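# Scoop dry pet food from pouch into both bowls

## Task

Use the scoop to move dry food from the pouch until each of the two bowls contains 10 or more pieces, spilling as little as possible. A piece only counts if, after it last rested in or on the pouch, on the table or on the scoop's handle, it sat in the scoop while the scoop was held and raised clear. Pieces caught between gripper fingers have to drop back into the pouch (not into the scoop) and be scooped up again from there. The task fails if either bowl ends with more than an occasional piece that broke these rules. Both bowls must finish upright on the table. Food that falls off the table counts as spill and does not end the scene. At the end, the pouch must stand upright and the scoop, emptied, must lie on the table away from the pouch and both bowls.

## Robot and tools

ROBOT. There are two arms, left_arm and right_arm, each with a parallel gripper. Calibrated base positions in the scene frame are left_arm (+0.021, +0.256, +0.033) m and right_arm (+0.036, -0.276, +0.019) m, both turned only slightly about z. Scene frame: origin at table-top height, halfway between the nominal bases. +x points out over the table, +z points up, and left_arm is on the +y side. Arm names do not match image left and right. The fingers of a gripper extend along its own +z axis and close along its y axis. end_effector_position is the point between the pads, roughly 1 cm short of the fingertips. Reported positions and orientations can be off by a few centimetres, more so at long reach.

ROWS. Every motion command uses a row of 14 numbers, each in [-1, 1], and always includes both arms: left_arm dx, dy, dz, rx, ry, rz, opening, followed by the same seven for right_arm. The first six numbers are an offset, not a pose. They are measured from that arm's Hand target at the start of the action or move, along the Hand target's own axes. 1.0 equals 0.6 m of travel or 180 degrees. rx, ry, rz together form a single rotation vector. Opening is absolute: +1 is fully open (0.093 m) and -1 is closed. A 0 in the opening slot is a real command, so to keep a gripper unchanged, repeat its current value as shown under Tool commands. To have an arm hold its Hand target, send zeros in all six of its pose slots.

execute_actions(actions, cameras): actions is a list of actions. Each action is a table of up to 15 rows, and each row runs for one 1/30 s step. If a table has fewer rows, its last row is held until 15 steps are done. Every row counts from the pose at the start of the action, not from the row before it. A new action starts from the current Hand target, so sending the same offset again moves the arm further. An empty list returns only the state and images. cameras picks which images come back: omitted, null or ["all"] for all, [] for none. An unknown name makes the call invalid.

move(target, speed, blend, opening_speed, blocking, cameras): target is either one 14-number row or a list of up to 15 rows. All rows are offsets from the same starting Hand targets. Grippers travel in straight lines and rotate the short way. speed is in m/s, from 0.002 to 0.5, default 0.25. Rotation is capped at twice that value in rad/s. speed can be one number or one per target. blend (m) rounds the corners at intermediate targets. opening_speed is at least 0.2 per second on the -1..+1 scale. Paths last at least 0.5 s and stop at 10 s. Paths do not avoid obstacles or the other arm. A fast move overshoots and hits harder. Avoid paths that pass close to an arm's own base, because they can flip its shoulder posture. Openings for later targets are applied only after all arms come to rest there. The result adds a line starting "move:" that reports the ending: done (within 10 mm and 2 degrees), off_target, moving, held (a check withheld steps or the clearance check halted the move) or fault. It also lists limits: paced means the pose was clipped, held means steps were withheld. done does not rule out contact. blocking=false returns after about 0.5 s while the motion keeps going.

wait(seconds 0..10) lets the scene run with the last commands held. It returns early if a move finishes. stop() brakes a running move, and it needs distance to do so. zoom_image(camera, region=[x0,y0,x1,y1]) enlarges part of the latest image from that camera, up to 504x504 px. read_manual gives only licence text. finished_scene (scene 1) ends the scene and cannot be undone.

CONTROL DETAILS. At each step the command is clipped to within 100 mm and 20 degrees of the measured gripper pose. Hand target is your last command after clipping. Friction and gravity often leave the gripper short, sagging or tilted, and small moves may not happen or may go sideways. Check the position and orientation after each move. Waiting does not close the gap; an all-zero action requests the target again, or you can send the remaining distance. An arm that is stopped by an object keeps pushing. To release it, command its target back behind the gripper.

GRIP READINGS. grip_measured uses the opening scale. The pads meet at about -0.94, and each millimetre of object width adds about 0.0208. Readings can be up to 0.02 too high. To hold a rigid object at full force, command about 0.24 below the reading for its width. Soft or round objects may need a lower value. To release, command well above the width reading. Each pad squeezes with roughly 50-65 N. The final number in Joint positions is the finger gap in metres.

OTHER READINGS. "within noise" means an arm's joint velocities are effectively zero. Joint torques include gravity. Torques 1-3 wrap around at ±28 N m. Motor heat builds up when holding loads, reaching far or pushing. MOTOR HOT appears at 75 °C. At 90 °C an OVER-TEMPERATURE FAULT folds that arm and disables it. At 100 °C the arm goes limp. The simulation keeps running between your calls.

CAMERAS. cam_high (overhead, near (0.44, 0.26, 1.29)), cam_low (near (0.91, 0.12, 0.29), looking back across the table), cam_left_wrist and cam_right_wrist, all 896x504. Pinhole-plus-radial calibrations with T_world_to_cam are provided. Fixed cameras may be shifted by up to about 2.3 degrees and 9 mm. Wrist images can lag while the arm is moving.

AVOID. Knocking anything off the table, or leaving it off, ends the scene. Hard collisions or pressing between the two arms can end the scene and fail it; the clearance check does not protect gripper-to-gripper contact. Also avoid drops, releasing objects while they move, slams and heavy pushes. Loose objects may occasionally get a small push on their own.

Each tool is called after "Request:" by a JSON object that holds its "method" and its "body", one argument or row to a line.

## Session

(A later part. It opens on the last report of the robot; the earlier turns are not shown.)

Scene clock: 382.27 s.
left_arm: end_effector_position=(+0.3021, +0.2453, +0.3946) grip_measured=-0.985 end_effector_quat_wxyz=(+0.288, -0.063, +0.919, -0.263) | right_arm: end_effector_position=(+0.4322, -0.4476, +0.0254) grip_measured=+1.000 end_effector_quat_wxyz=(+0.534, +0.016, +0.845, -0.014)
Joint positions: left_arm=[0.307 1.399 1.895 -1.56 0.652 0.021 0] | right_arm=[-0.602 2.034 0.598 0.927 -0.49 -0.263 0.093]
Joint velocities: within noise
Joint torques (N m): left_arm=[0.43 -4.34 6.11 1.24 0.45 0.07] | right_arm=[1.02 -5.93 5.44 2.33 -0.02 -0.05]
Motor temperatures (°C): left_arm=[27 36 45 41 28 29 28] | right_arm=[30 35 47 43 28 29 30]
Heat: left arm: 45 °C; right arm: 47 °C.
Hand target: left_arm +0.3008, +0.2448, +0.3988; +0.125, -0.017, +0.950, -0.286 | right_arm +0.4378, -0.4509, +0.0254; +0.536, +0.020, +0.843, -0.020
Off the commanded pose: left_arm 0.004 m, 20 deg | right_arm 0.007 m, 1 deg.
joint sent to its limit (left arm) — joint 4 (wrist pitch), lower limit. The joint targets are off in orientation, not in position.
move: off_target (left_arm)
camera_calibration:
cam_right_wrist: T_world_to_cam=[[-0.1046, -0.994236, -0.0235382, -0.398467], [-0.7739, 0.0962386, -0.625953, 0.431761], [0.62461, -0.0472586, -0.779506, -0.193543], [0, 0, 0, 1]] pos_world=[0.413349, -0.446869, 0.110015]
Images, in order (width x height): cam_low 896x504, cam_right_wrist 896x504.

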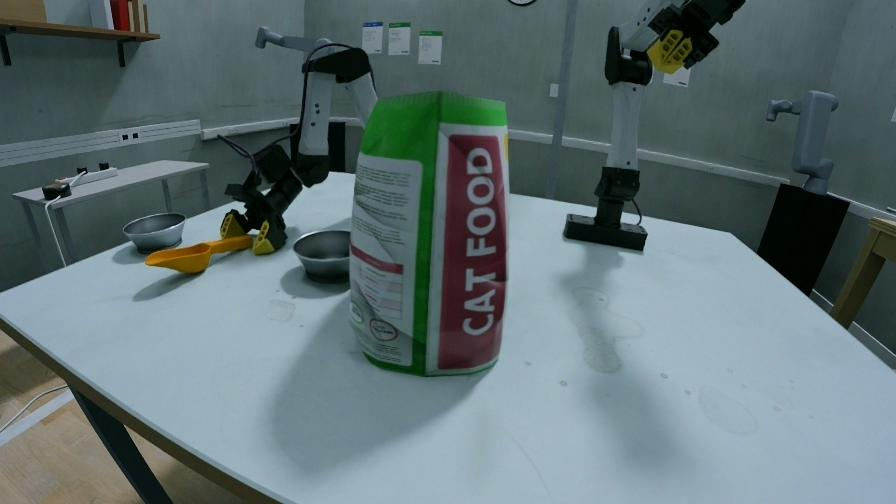

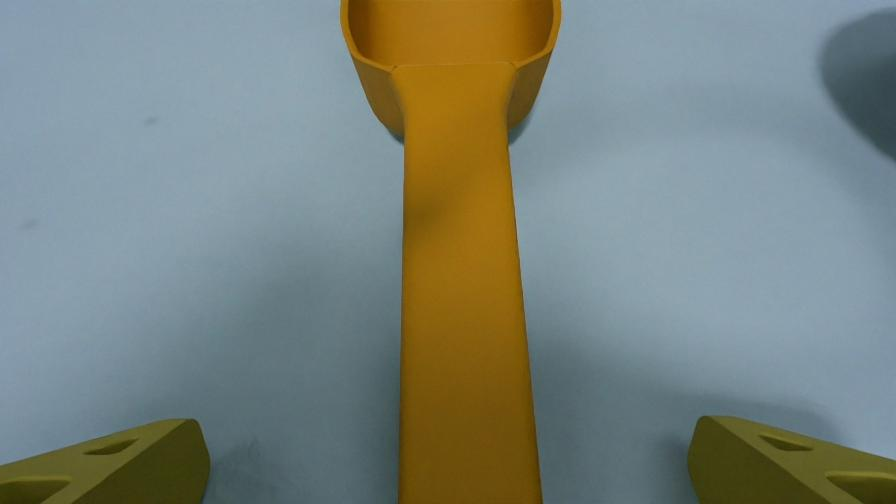

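Request:
{"method": "move", "body": {
  "target": [
    [0,0,0,0,0,0,-1, -0.0067,-0.0055,0.0027, 0,0,0, 1],
    [0,0,0,0,0,0,-1, -0.0067,-0.0055,0.0027, 0,0,0, -0.75]
  ],
  "opening_speed": 0.7,
  "speed": 0.1,
  "cameras": ["cam_low","cam_right_wrist"]
}}

Request:
{"method": "zoom_image", "body": {
  "camera": "cam_low",
  "region": [100, 160, 380, 320]
}}

Scene clock: 399.83 s.
left_arm: end_effector_position=(+0.3020, +0.2453, +0.3945) grip_measured=-0.985 end_effector_quat_wxyz=(+0.288, -0.064, +0.919, -0.263) | right_arm: end_effector_position=(+0.4369, -0.4510, +0.0298) grip_measured=-0.612 end_effector_quat_wxyz=(+0.539, +0.015, +0.842, -0.018)
Joint positions: left_arm=[0.307 1.399 1.895 -1.561 0.652 0.021 0] | right_arm=[-0.602 2.034 0.615 0.924 -0.488 -0.263 0.016]
Joint velocities: within noise
Joint torques (N m): left_arm=[0.46 -4.37 6.13 1.25 0.45 0.08] | right_arm=[0.59 -6.41 5.68 2.12 -0.06 -0.05]
Motor temperatures (°C): left_arm=[27 35 45 41 28 29 28] | right_arm=[30 35 46 44 28 29 30]
Heat: left arm: 45 °C; right arm: 46 °C.
Hand target: left_arm +0.3008, +0.2448, +0.3988; +0.125, -0.017, +0.950, -0.285 | right_arm +0.4407, -0.4543, +0.0284; +0.536, +0.020, +0.844, -0.020
Off the commanded pose: left_arm 0.004 m, 20 deg | right_arm 0.005 m, 1 deg.
joint sent to its limit (left arm) — joint 4 (wrist pitch), lower limit. The joint targets are off in orientation, not in position.
move: off_target (left_arm)
camera_calibration:
cam_right_wrist: T_world_to_cam=[[-0.106018, -0.994223, -0.0167851, -0.400843], [-0.7664, 0.0924561, -0.635675, 0.433769], [0.633554, -0.0545287, -0.771775, -0.20057], [0, 0, 0, 1]] pos_world=[0.417016, -0.449569, 0.114213]
Images, in order (width x height): cam_low 896x504, cam_right_wrist 896x504.

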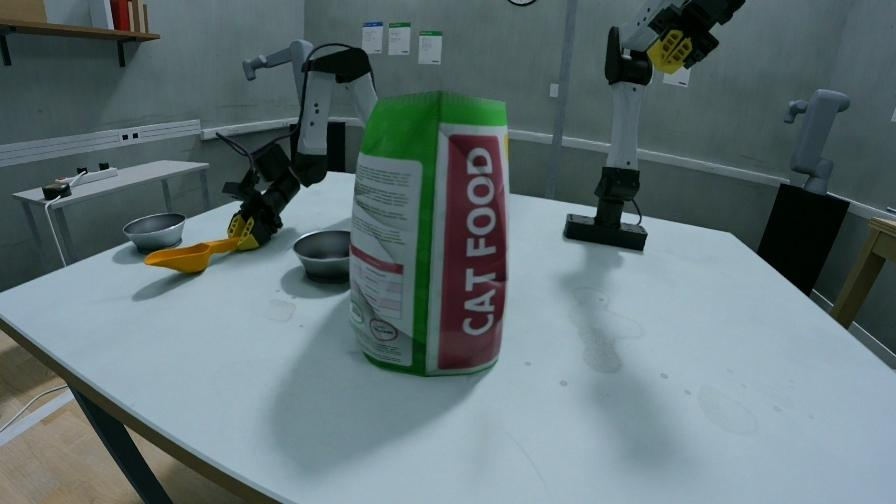

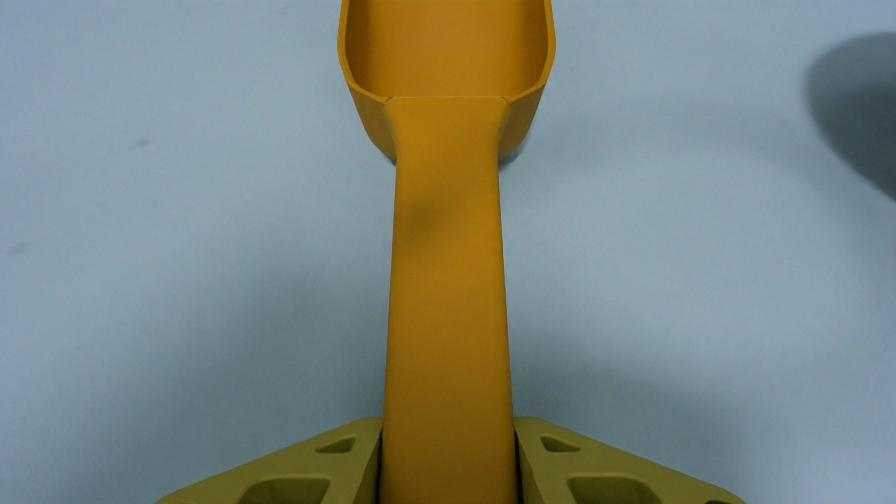

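Scaled by 1.800 from the camera's 896x504 image, which has a finer 1280x720 frame.

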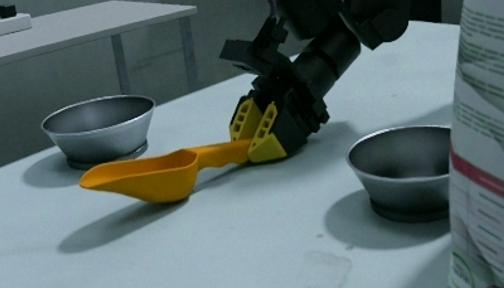

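Request:
{"method": "move", "body": {
  "target": [
    [0,0,0,0,0,0,-1, 0,0,0, 0,0,0, -1],
    [0,0,0,0,0,0,-1, -0.272,-0.004,-0.126, 0,0,0, -1]
  ],
  "speed": 0.15,
  "cameras": ["cam_high","cam_low","cam_right_wrist"]
}}

Request:
{"method": "zoom_image", "body": {
  "camera": "cam_low",
  "region": [100, 60, 380, 260]
}}

Scene clock: 410.17 s.
left_arm: end_effector_position=(+0.3020, +0.2453, +0.3945) grip_measured=-0.985 end_effector_quat_wxyz=(+0.288, -0.064, +0.919, -0.263) | right_arm: end_effector_position=(+0.4373, -0.4517, +0.1892) grip_measured=-0.625 end_effector_quat_wxyz=(+0.522, +0.024, +0.853, -0.007)
Joint positions: left_arm=[0.307 1.399 1.895 -1.561 0.652 0.02 0] | right_arm=[-0.602 1.515 0.903 0.071 -0.486 -0.258 0.015]
Joint velocities: within noise
Joint torques (N m): left_arm=[0.46 -4.36 6.11 1.25 0.45 0.07] | right_arm=[0.68 -7.36 9.46 2.2 -0.08 -0.1]
Motor temperatures (°C): left_arm=[27 35 45 41 28 29 28] | right_arm=[30 36 46 44 28 29 30]
Heat: left arm: 45 °C; right arm: 46 °C.
Hand target: left_arm +0.3007, +0.2448, +0.3988; +0.125, -0.017, +0.950, -0.286 | right_arm +0.4414, -0.4545, +0.2083; +0.536, +0.020, +0.844, -0.020
Off the commanded pose: left_arm 0.004 m, 20 deg | right_arm 0.020 m, 3 deg.
joint sent to its limit (left arm) — joint 4 (wrist pitch), lower limit. The joint targets are off in orientation, not in position.
move: off_target (left_arm, right_arm)
camera_calibration:
cam_right_wrist: T_world_to_cam=[[-0.111162, -0.99291, -0.0421003, -0.391193], [-0.790719, 0.114028, -0.601465, 0.549349], [0.602002, -0.0335703, -0.797789, -0.0497419], [0, 0, 0, 1]] pos_world=[0.42084, -0.45273, 0.274262]
Images, in order (width x height): cam_high 896x504, cam_low 896x504, cam_right_wrist 896x504.

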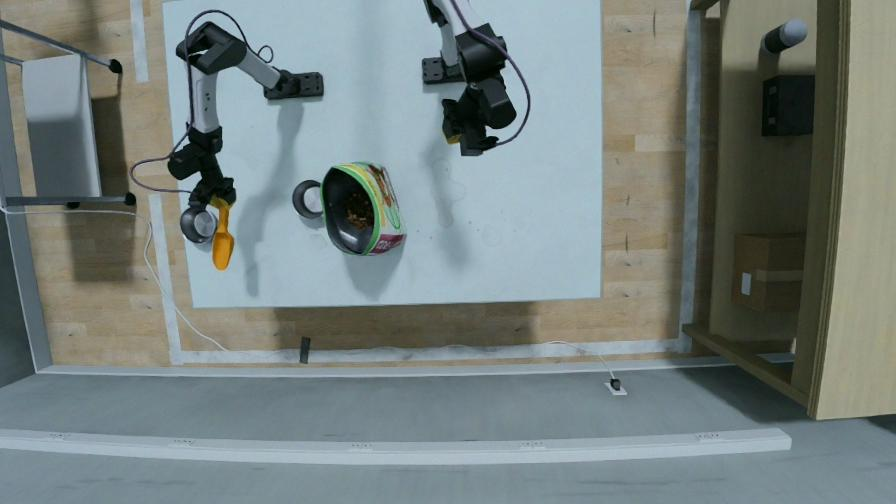

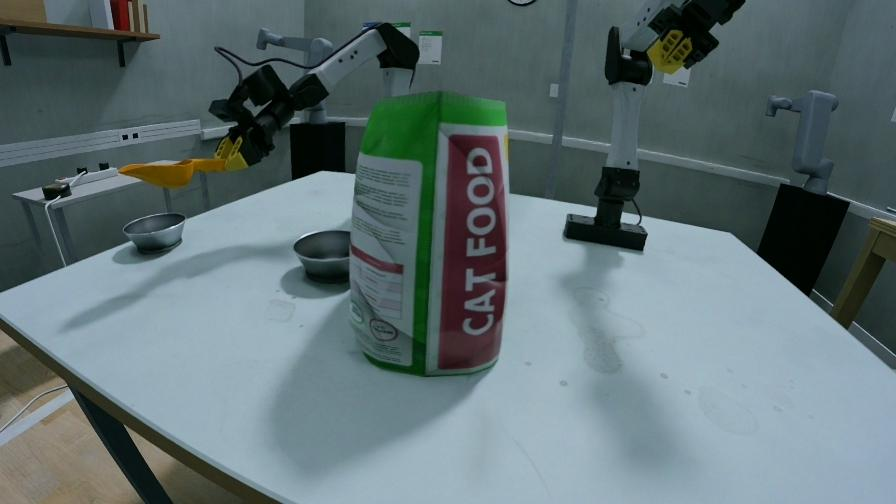

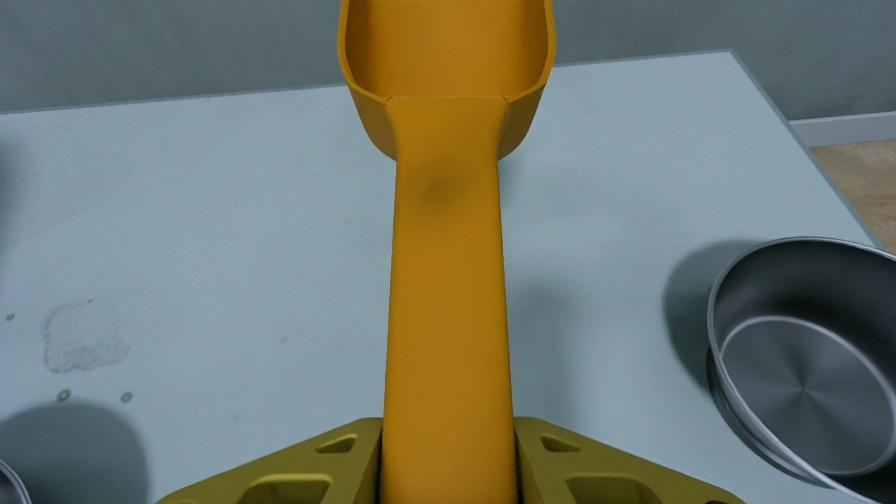

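Scaled by 1.800 from the camera's 896x504 image, which has a finer 1280x720 frame.

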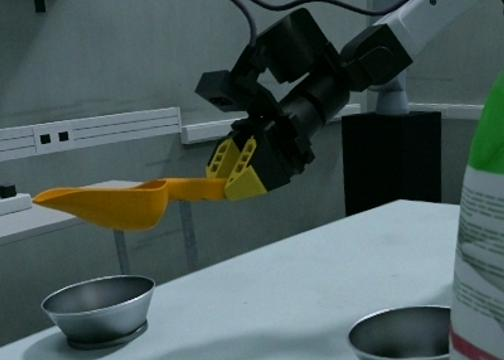

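Request:
{"method": "move", "body": {
  "target": [
    [0,0,0,0,0,0,-1, -0.2542,0.1592,-0.3343, 0,0.0822,0, -1],
    [0,0,0,0,0,0,-1, -0.2515,0.6122,-0.3533, -0.1102,0.0811,-0.0705, -1]
  ],
  "blend": 0.04,
  "speed": 0.2
}}

Request:
{"method": "zoom_image", "body": {
  "camera": "cam_high",
  "region": [270, 120, 450, 280]
}}

Scene clock: 535.70 s.
left_arm: end_effector_position=(+0.3020, +0.2453, +0.3945) grip_measured=-0.985 end_effector_quat_wxyz=(+0.288, -0.064, +0.919, -0.263) | right_arm: end_effector_position=(+0.3328, -0.0765, +0.4224) grip_measured=-0.625 end_effector_quat_wxyz=(+0.405, -0.171, +0.896, +0.069)
Joint positions: left_arm=[0.307 1.399 1.895 -1.561 0.652 0.02 0] | right_arm=[0.705 1.553 2.156 -1.36 0.264 0.223 0.015]
Joint velocities: within noise
Joint torques (N m): left_arm=[0.44 -4.36 6.16 1.25 0.45 0.08] | right_arm=[0.61 -4.23 7.62 2 0.32 -0.08]
Motor temperatures (°C): left_arm=[27 33 45 40 28 29 28] | right_arm=[30 41 50 45 28 29 32]
Heat: left arm: 45 °C; right arm: 50 °C.
Hand target: left_arm +0.3008, +0.2448, +0.3988; +0.125, -0.017, +0.950, -0.286 | right_arm +0.3339, -0.0778, +0.4302; +0.416, -0.163, +0.892, +0.069
Off the commanded pose: left_arm 0.004 m, 20 deg | right_arm 0.008 m, 2 deg.
joint sent to its limit (left arm) — joint 4 (wrist pitch), lower limit. The joint targets are off in orientation, not in position.
move: off_target (left_arm)
camera_calibration:
cam_left_wrist: T_world_to_cam=[[-0.016806, -0.857019, 0.515011, 0.0146704], [-0.98693, -0.0683464, -0.145939, 0.411139], [0.160272, -0.510733, -0.844669, 0.492764], [0, 0, 0, 1]] pos_world=[0.327036, 0.292343, 0.468668]
cam_right_wrist: T_world_to_cam=[[0.297603, -0.954687, 0.00238598, -0.172332], [-0.879829, -0.275236, -0.387488, 0.47373], [0.370586, 0.113218, -0.921872, 0.352479], [0, 0, 0, 1]] pos_world=[0.337464, -0.0740431, 0.508916]

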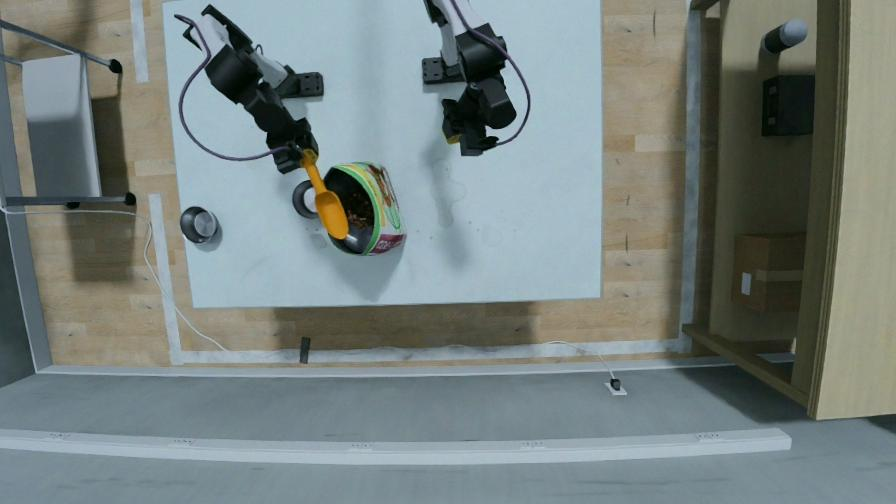

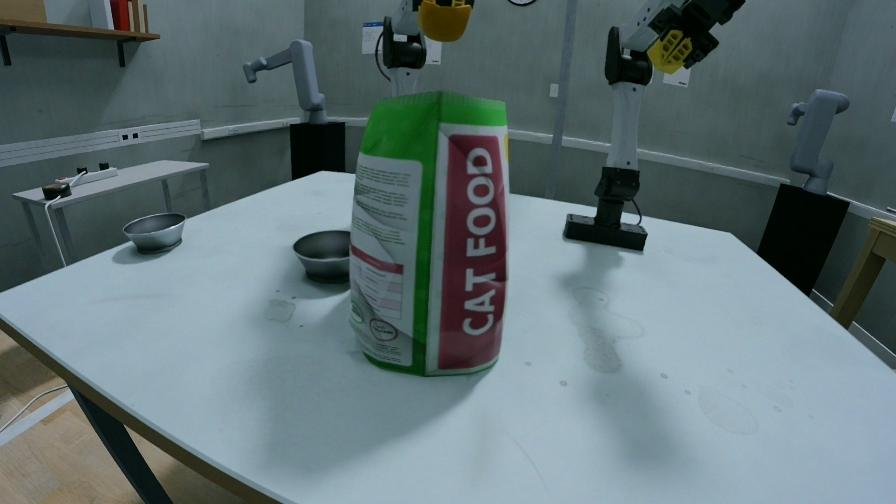

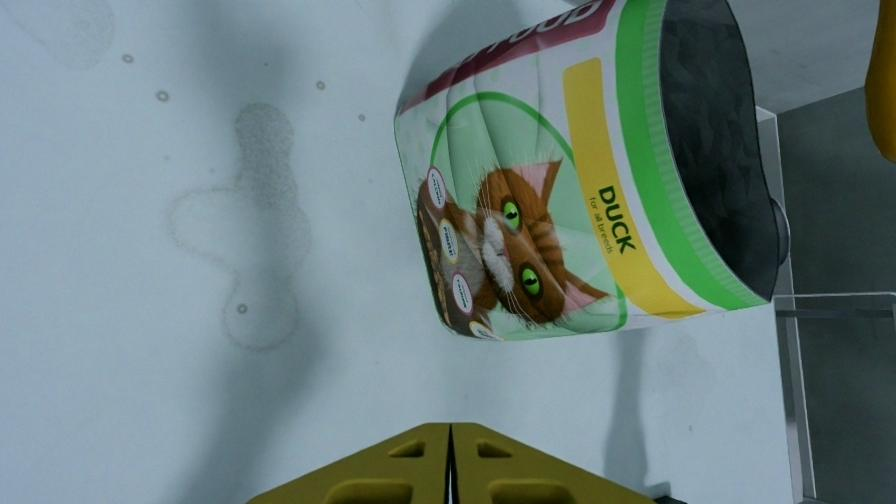

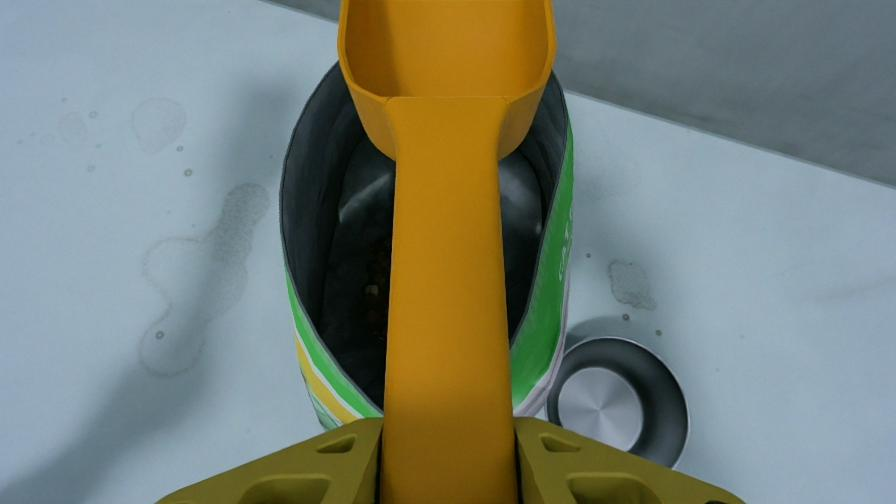

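Scaled by 2.800 from the camera's 896x504 image, which has a finer 1280x720 frame.

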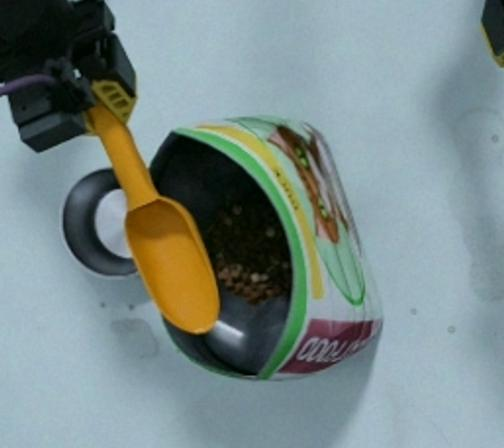

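Request:
{"method": "move", "body": {
  "target": [
    [0,0,0,0,0,0,-1, 0.0275,0.0162,0.0238, 0,0.0556,0, -1],
    [0,0,0,0,0,0,-1, 0.0817,0.0172,0.1018, 0,0.139,0, -1],
    [0,0,0,0,0,0,-1, 0.1358,0.018,0.18, 0,0.2111,0, -1]
  ],
  "blend": 0.02,
  "speed": 0.12
}}

Request:
{"method": "zoom_image", "body": {
  "camera": "cam_high",
  "region": [270, 120, 450, 280]
}}

Scene clock: 563.33 s.
left_arm: end_effector_position=(+0.3020, +0.2453, +0.3945) grip_measured=-0.985 end_effector_quat_wxyz=(+0.288, -0.064, +0.919, -0.263) | right_arm: end_effector_position=(+0.3583, -0.0564, +0.3128) grip_measured=-0.625 end_effector_quat_wxyz=(+0.200, -0.175, +0.963, +0.052)
Joint positions: left_arm=[0.307 1.399 1.895 -1.561 0.652 0.02 0] | right_arm=[0.622 1.835 2.22 -1.547 0.078 0.254 0.015]
Joint velocities: within noise
Joint torques (N m): left_arm=[0.44 -4.33 6.12 1.25 0.46 0.07] | right_arm=[-0.64 -5.61 3.81 1.19 -0.02 -0.19]
Motor temperatures (°C): left_arm=[27 33 45 40 28 29 28] | right_arm=[30 38 50 46 28 29 32]
Heat: left arm: 45 °C; right arm: 50 °C.
Hand target: left_arm +0.3008, +0.2448, +0.3988; +0.125, -0.017, +0.950, -0.286 | right_arm +0.3588, -0.0589, +0.2981; +0.102, -0.176, +0.979, +0.012
Off the commanded pose: left_arm 0.004 m, 20 deg | right_arm 0.015 m, 12 deg.
joint sent to its limit (left arm) — joint 4 (wrist pitch), lower limit. The joint targets are off in orientation, not in position.
joint sent to its limit (right arm) — joint 4 (wrist pitch), lower limit. The joint targets are off in orientation, not in position.
move: off_target (left_arm, right_arm)
camera_calibration:
cam_left_wrist: T_world_to_cam=[[-0.016806, -0.857019, 0.515011, 0.0146704], [-0.98693, -0.0683464, -0.145939, 0.411139], [0.160272, -0.510733, -0.844669, 0.492764], [0, 0, 0, 1]] pos_world=[0.327036, 0.292343, 0.468668]
cam_right_wrist: T_world_to_cam=[[0.295905, -0.955131, -0.0128082, -0.1552], [-0.954456, -0.296178, 0.0359495, 0.352332], [-0.03813, 0.00158715, -0.999272, 0.404081], [0, 0, 0, 1]] pos_world=[0.397617, -0.0445242, 0.389132]

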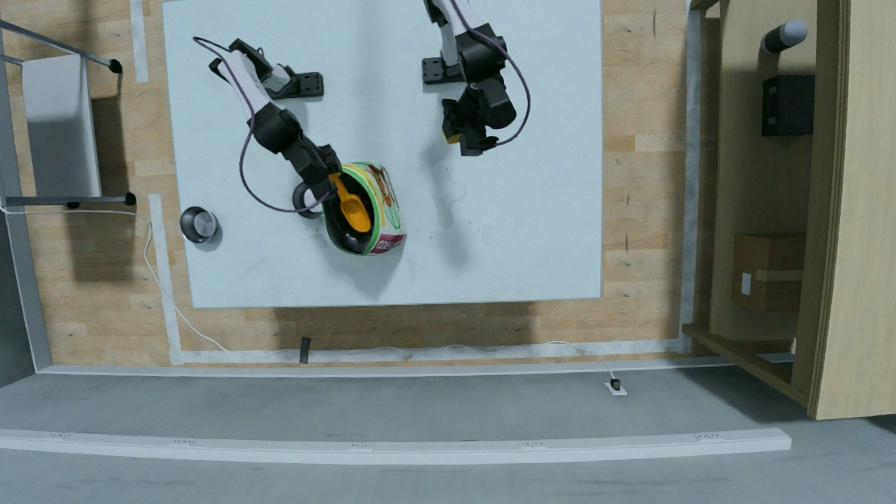

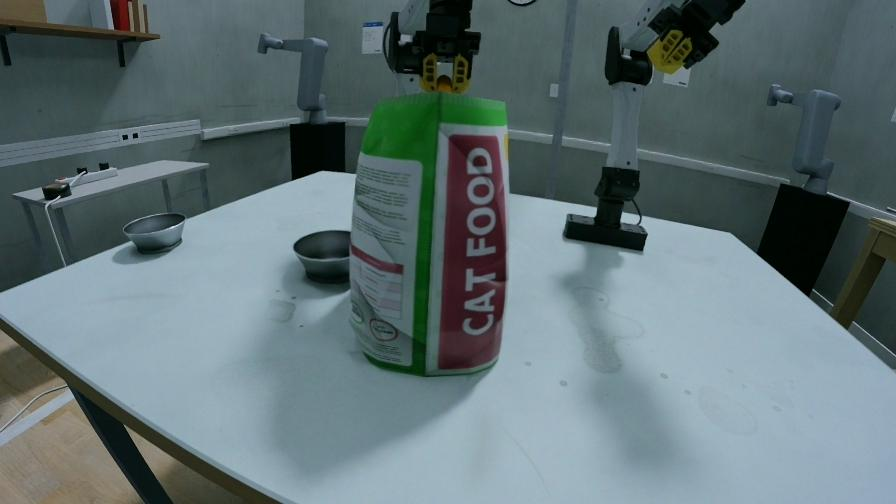

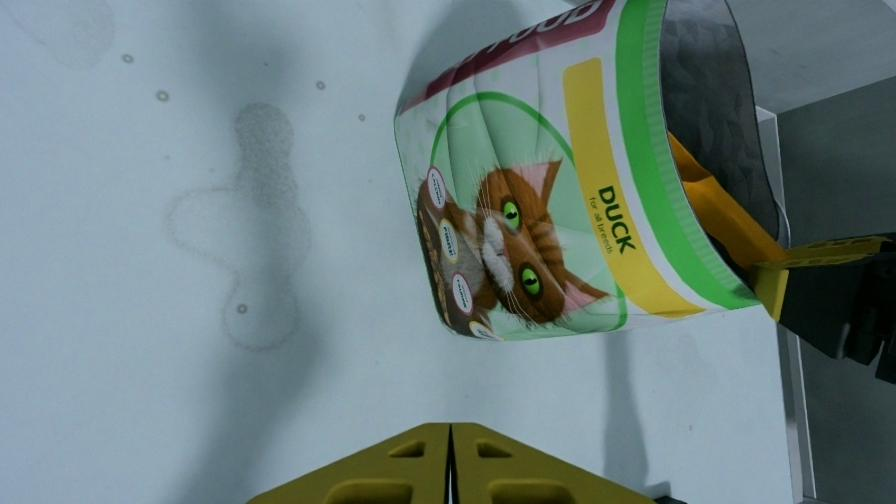

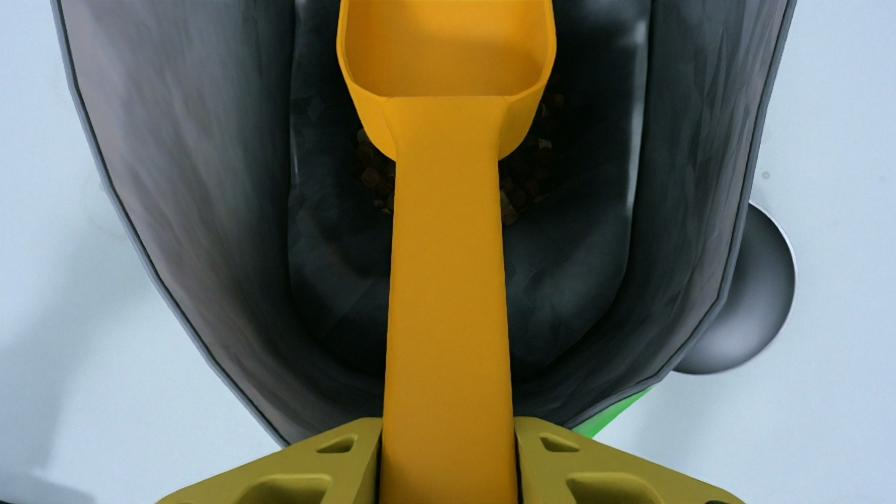

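Scaled by 2.800 from the camera's 896x504 image, which has a finer 1280x720 frame.

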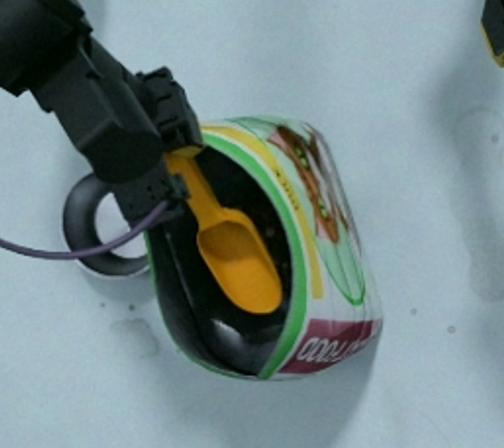

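Request:
{"method": "move", "body": {
  "target": [
    [0,0,0,0,0,0,-1, 0.0257,0.0012,0.0457, 0,0,0, -1],
    [0,0,0,0,0,0,-1, -0.0178,0.0013,0.157, 0,0,0, -1]
  ],
  "blend": 0.01,
  "speed": 0.08
}}

Request:
{"method": "zoom_image", "body": {
  "camera": "cam_high",
  "region": [270, 120, 450, 280]
}}

Scene clock: 606.53 s.
left_arm: end_effector_position=(+0.3020, +0.2453, +0.3945) grip_measured=-0.985 end_effector_quat_wxyz=(+0.288, -0.064, +0.919, -0.263) | right_arm: end_effector_position=(+0.3640, -0.0565, +0.2451) grip_measured=-0.626 end_effector_quat_wxyz=(+0.120, -0.182, +0.976, +0.016)
Joint positions: left_arm=[0.307 1.399 1.895 -1.561 0.652 0.02 0] | right_arm=[0.61 1.906 2.07 -1.502 0.071 0.242 0.015]
Joint velocities: within noise
Joint torques (N m): left_arm=[0.43 -4.33 6.15 1.24 0.45 0.07] | right_arm=[-1.66 -2.51 1.95 1.78 -0.04 -0.17]
Motor temperatures (°C): left_arm=[27 33 45 40 28 29 28] | right_arm=[30 38 46 42 28 29 32]
Heat: left arm: 45 °C; right arm: 46 °C.
Hand target: left_arm +0.3008, +0.2448, +0.3988; +0.125, -0.017, +0.950, -0.286 | right_arm +0.3869, -0.0489, +0.2081; +0.102, -0.176, +0.979, +0.012
Off the commanded pose: left_arm 0.004 m, 20 deg | right_arm 0.044 m, 2 deg.
joint sent to its limit (left arm) — joint 4 (wrist pitch), lower limit. The joint targets are off in orientation, not in position.
move: off_target (left_arm, right_arm)
camera_calibration:
cam_left_wrist: T_world_to_cam=[[-0.016806, -0.857019, 0.515011, 0.0146704], [-0.98693, -0.0683464, -0.145939, 0.411139], [0.160272, -0.510733, -0.844669, 0.492764], [0, 0, 0, 1]] pos_world=[0.327036, 0.292343, 0.468668]
cam_right_wrist: T_world_to_cam=[[0.299503, -0.953213, 0.041022, -0.17217], [-0.936373, -0.28542, 0.204305, 0.312903], [-0.183038, -0.0996019, -0.978047, 0.378482], [0, 0, 0, 1]] pos_world=[0.413836, -0.0371082, 0.313308]

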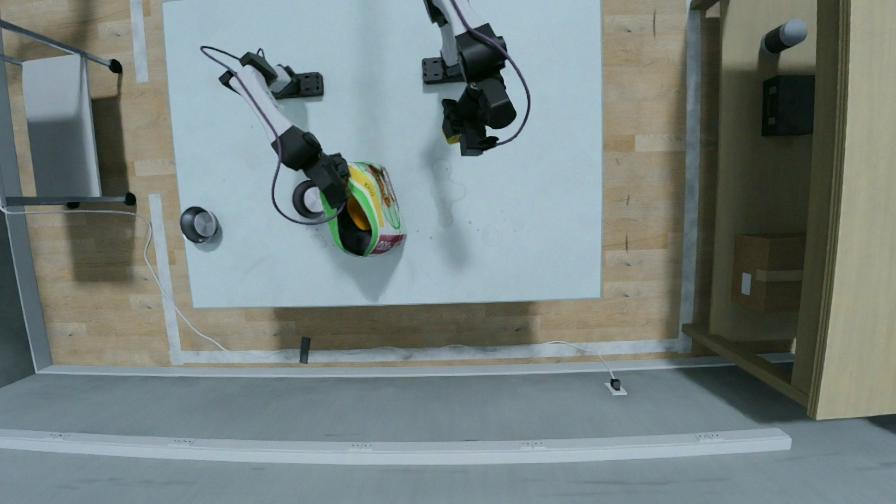

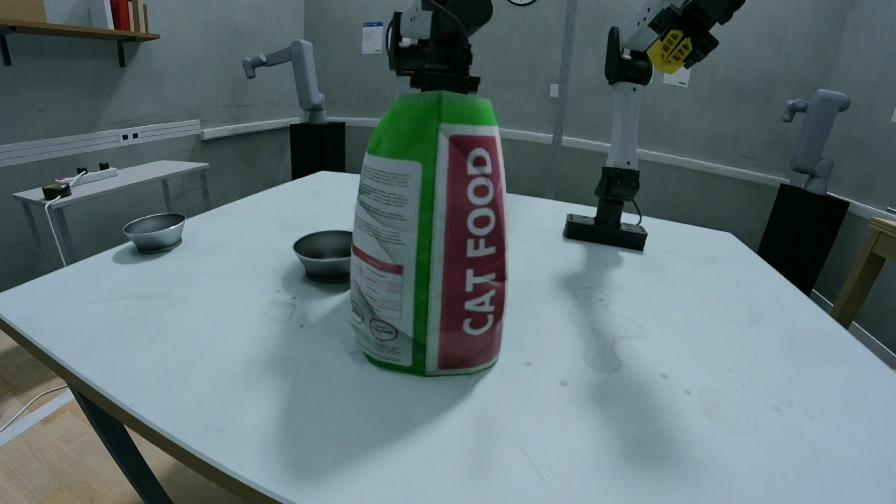

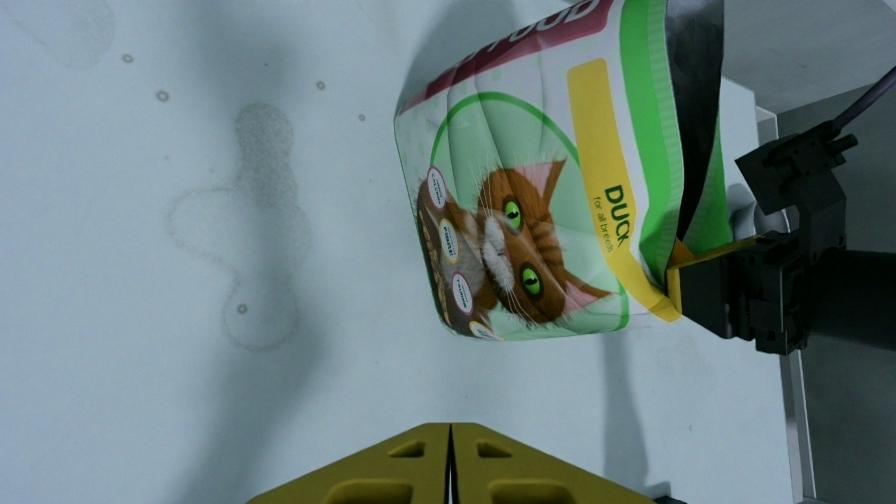

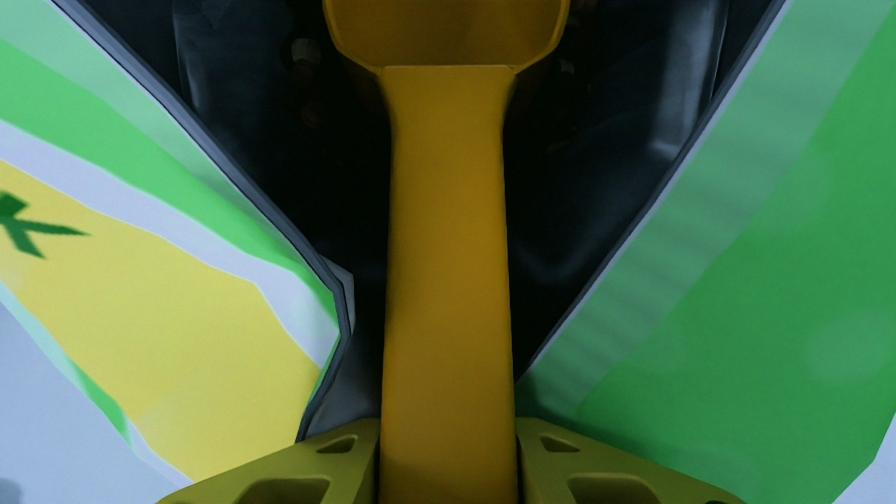

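Scaled by 2.800 from the camera's 896x504 image, which has a finer 1280x720 frame.

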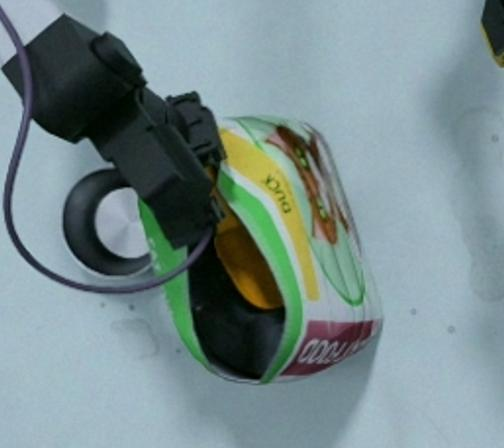

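Request:
{"method": "move", "body": {
  "target": [
    [0,0,0,0,0,0,-1, 0.0258,-0.0013,-0.196, 0,-0.0667,0, -1],
    [0,0,0,0,0,0,-1, 0.025,-0.0035,-0.366, 0,-0.1833,0, -1],
    [0,0,0,0,0,0,-1, 0.1062,-0.2022,-0.3805, 0.0142,-0.1844,0.0262, -1],
    [0,0,0,0,0,0,-1, 0.2787,-0.1558,-0.1447, 0,0.01,0, -1]
  ],
  "blend": 0.02,
  "speed": 0.15
}}

Request:
{"method": "zoom_image", "body": {
  "camera": "cam_high",
  "region": [240, 120, 440, 280]
}}

Scene clock: 662.93 s.
left_arm: end_effector_position=(+0.3020, +0.2453, +0.3945) grip_measured=-0.985 end_effector_quat_wxyz=(+0.288, -0.064, +0.919, -0.263) | right_arm: end_effector_position=(+0.2543, -0.2014, +0.2586) grip_measured=-0.626 end_effector_quat_wxyz=(+0.107, -0.171, +0.979, +0.005)
Joint positions: left_arm=[0.307 1.399 1.895 -1.561 0.652 0.02 0] | right_arm=[0.338 1.31 1.513 -1.561 0.026 -0.002 0.015]
Joint velocities: within noise
Joint torques (N m): left_arm=[0.44 -4.33 6.15 1.25 0.46 0.07] | right_arm=[1.05 -4.59 4.74 0.94 -0.12 -0.12]
Motor temperatures (°C): left_arm=[27 33 45 40 28 29 28] | right_arm=[30 35 44 42 28 29 33]
Heat: left arm: 45 °C; right arm: 44 °C.
Hand target: left_arm +0.3008, +0.2448, +0.3988; +0.125, -0.017, +0.950, -0.285 | right_arm +0.2490, -0.1989, +0.2600; +0.087, -0.176, +0.980, +0.009
Off the commanded pose: left_arm 0.004 m, 20 deg | right_arm 0.006 m, 2 deg.
joint sent to its limit (left arm) — joint 4 (wrist pitch), lower limit. The joint targets are off in orientation, not in position.
joint sent to its limit (right arm) — joint 4 (wrist pitch), lower limit. The joint targets are off in orientation, not in position.
move: off_target (left_arm)
camera_calibration:
cam_left_wrist: T_world_to_cam=[[-0.016806, -0.857019, 0.515011, 0.0146704], [-0.98693, -0.0683464, -0.145939, 0.411139], [0.160272, -0.510733, -0.844669, 0.492764], [0, 0, 0, 1]] pos_world=[0.327036, 0.292343, 0.468668]
cam_right_wrist: T_world_to_cam=[[0.277456, -0.959052, 0.056894, -0.277751], [-0.937963, -0.257585, 0.232111, 0.16494], [-0.207952, -0.117765, -0.971024, 0.358018], [0, 0, 0, 1]] pos_world=[0.306221, -0.18173, 0.325162]

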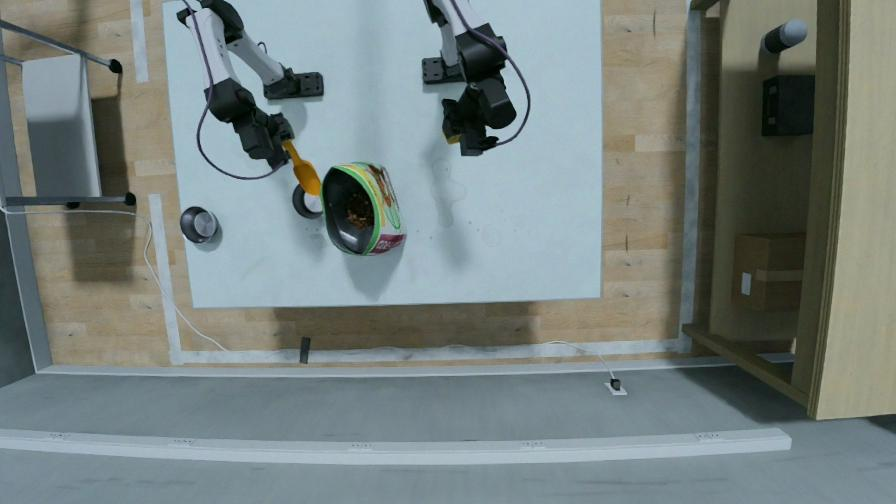

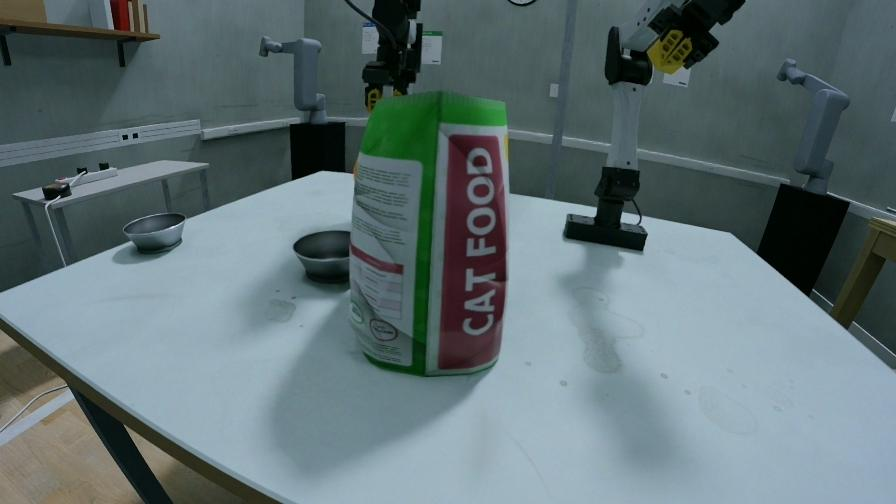

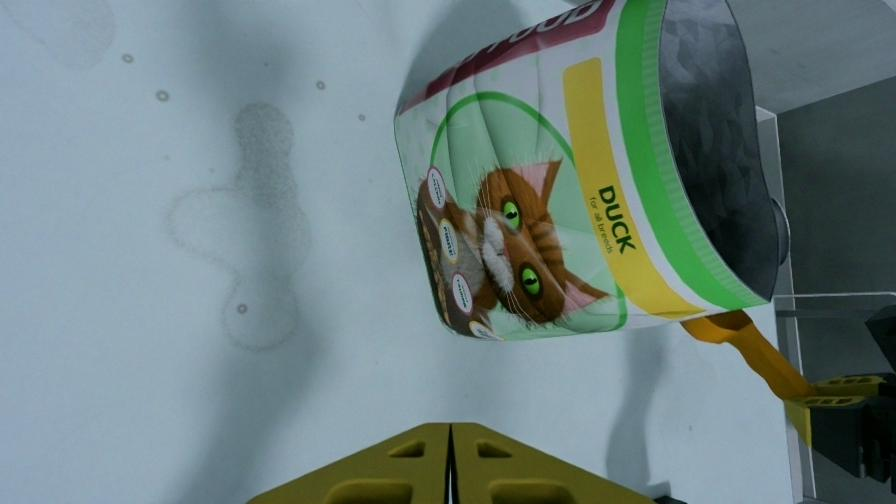

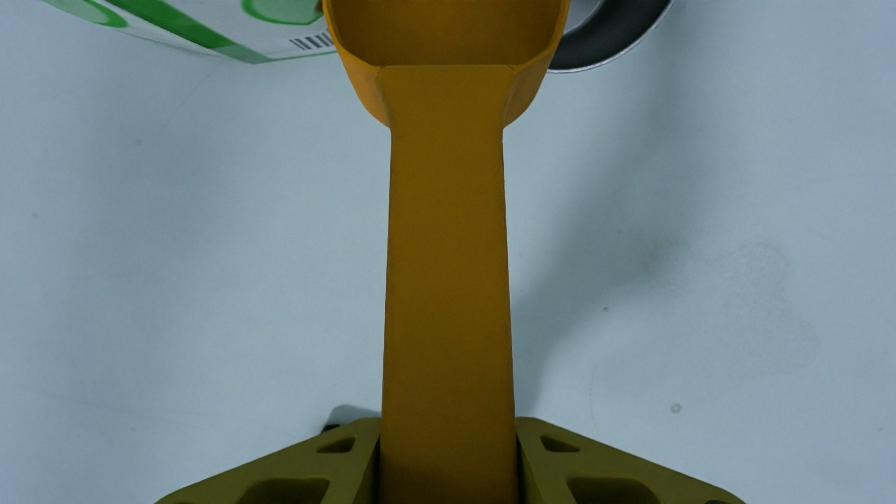

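Scaled by 2.520 from the camera's 896x504 image, which has a finer 1280x720 frame.

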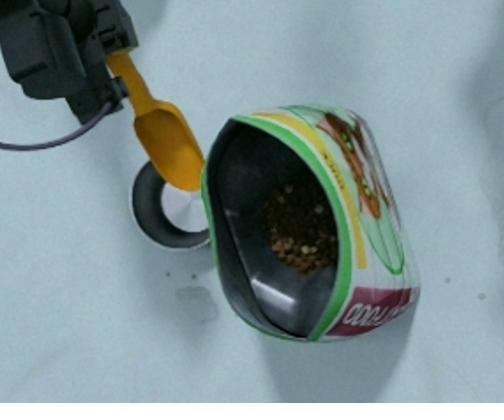

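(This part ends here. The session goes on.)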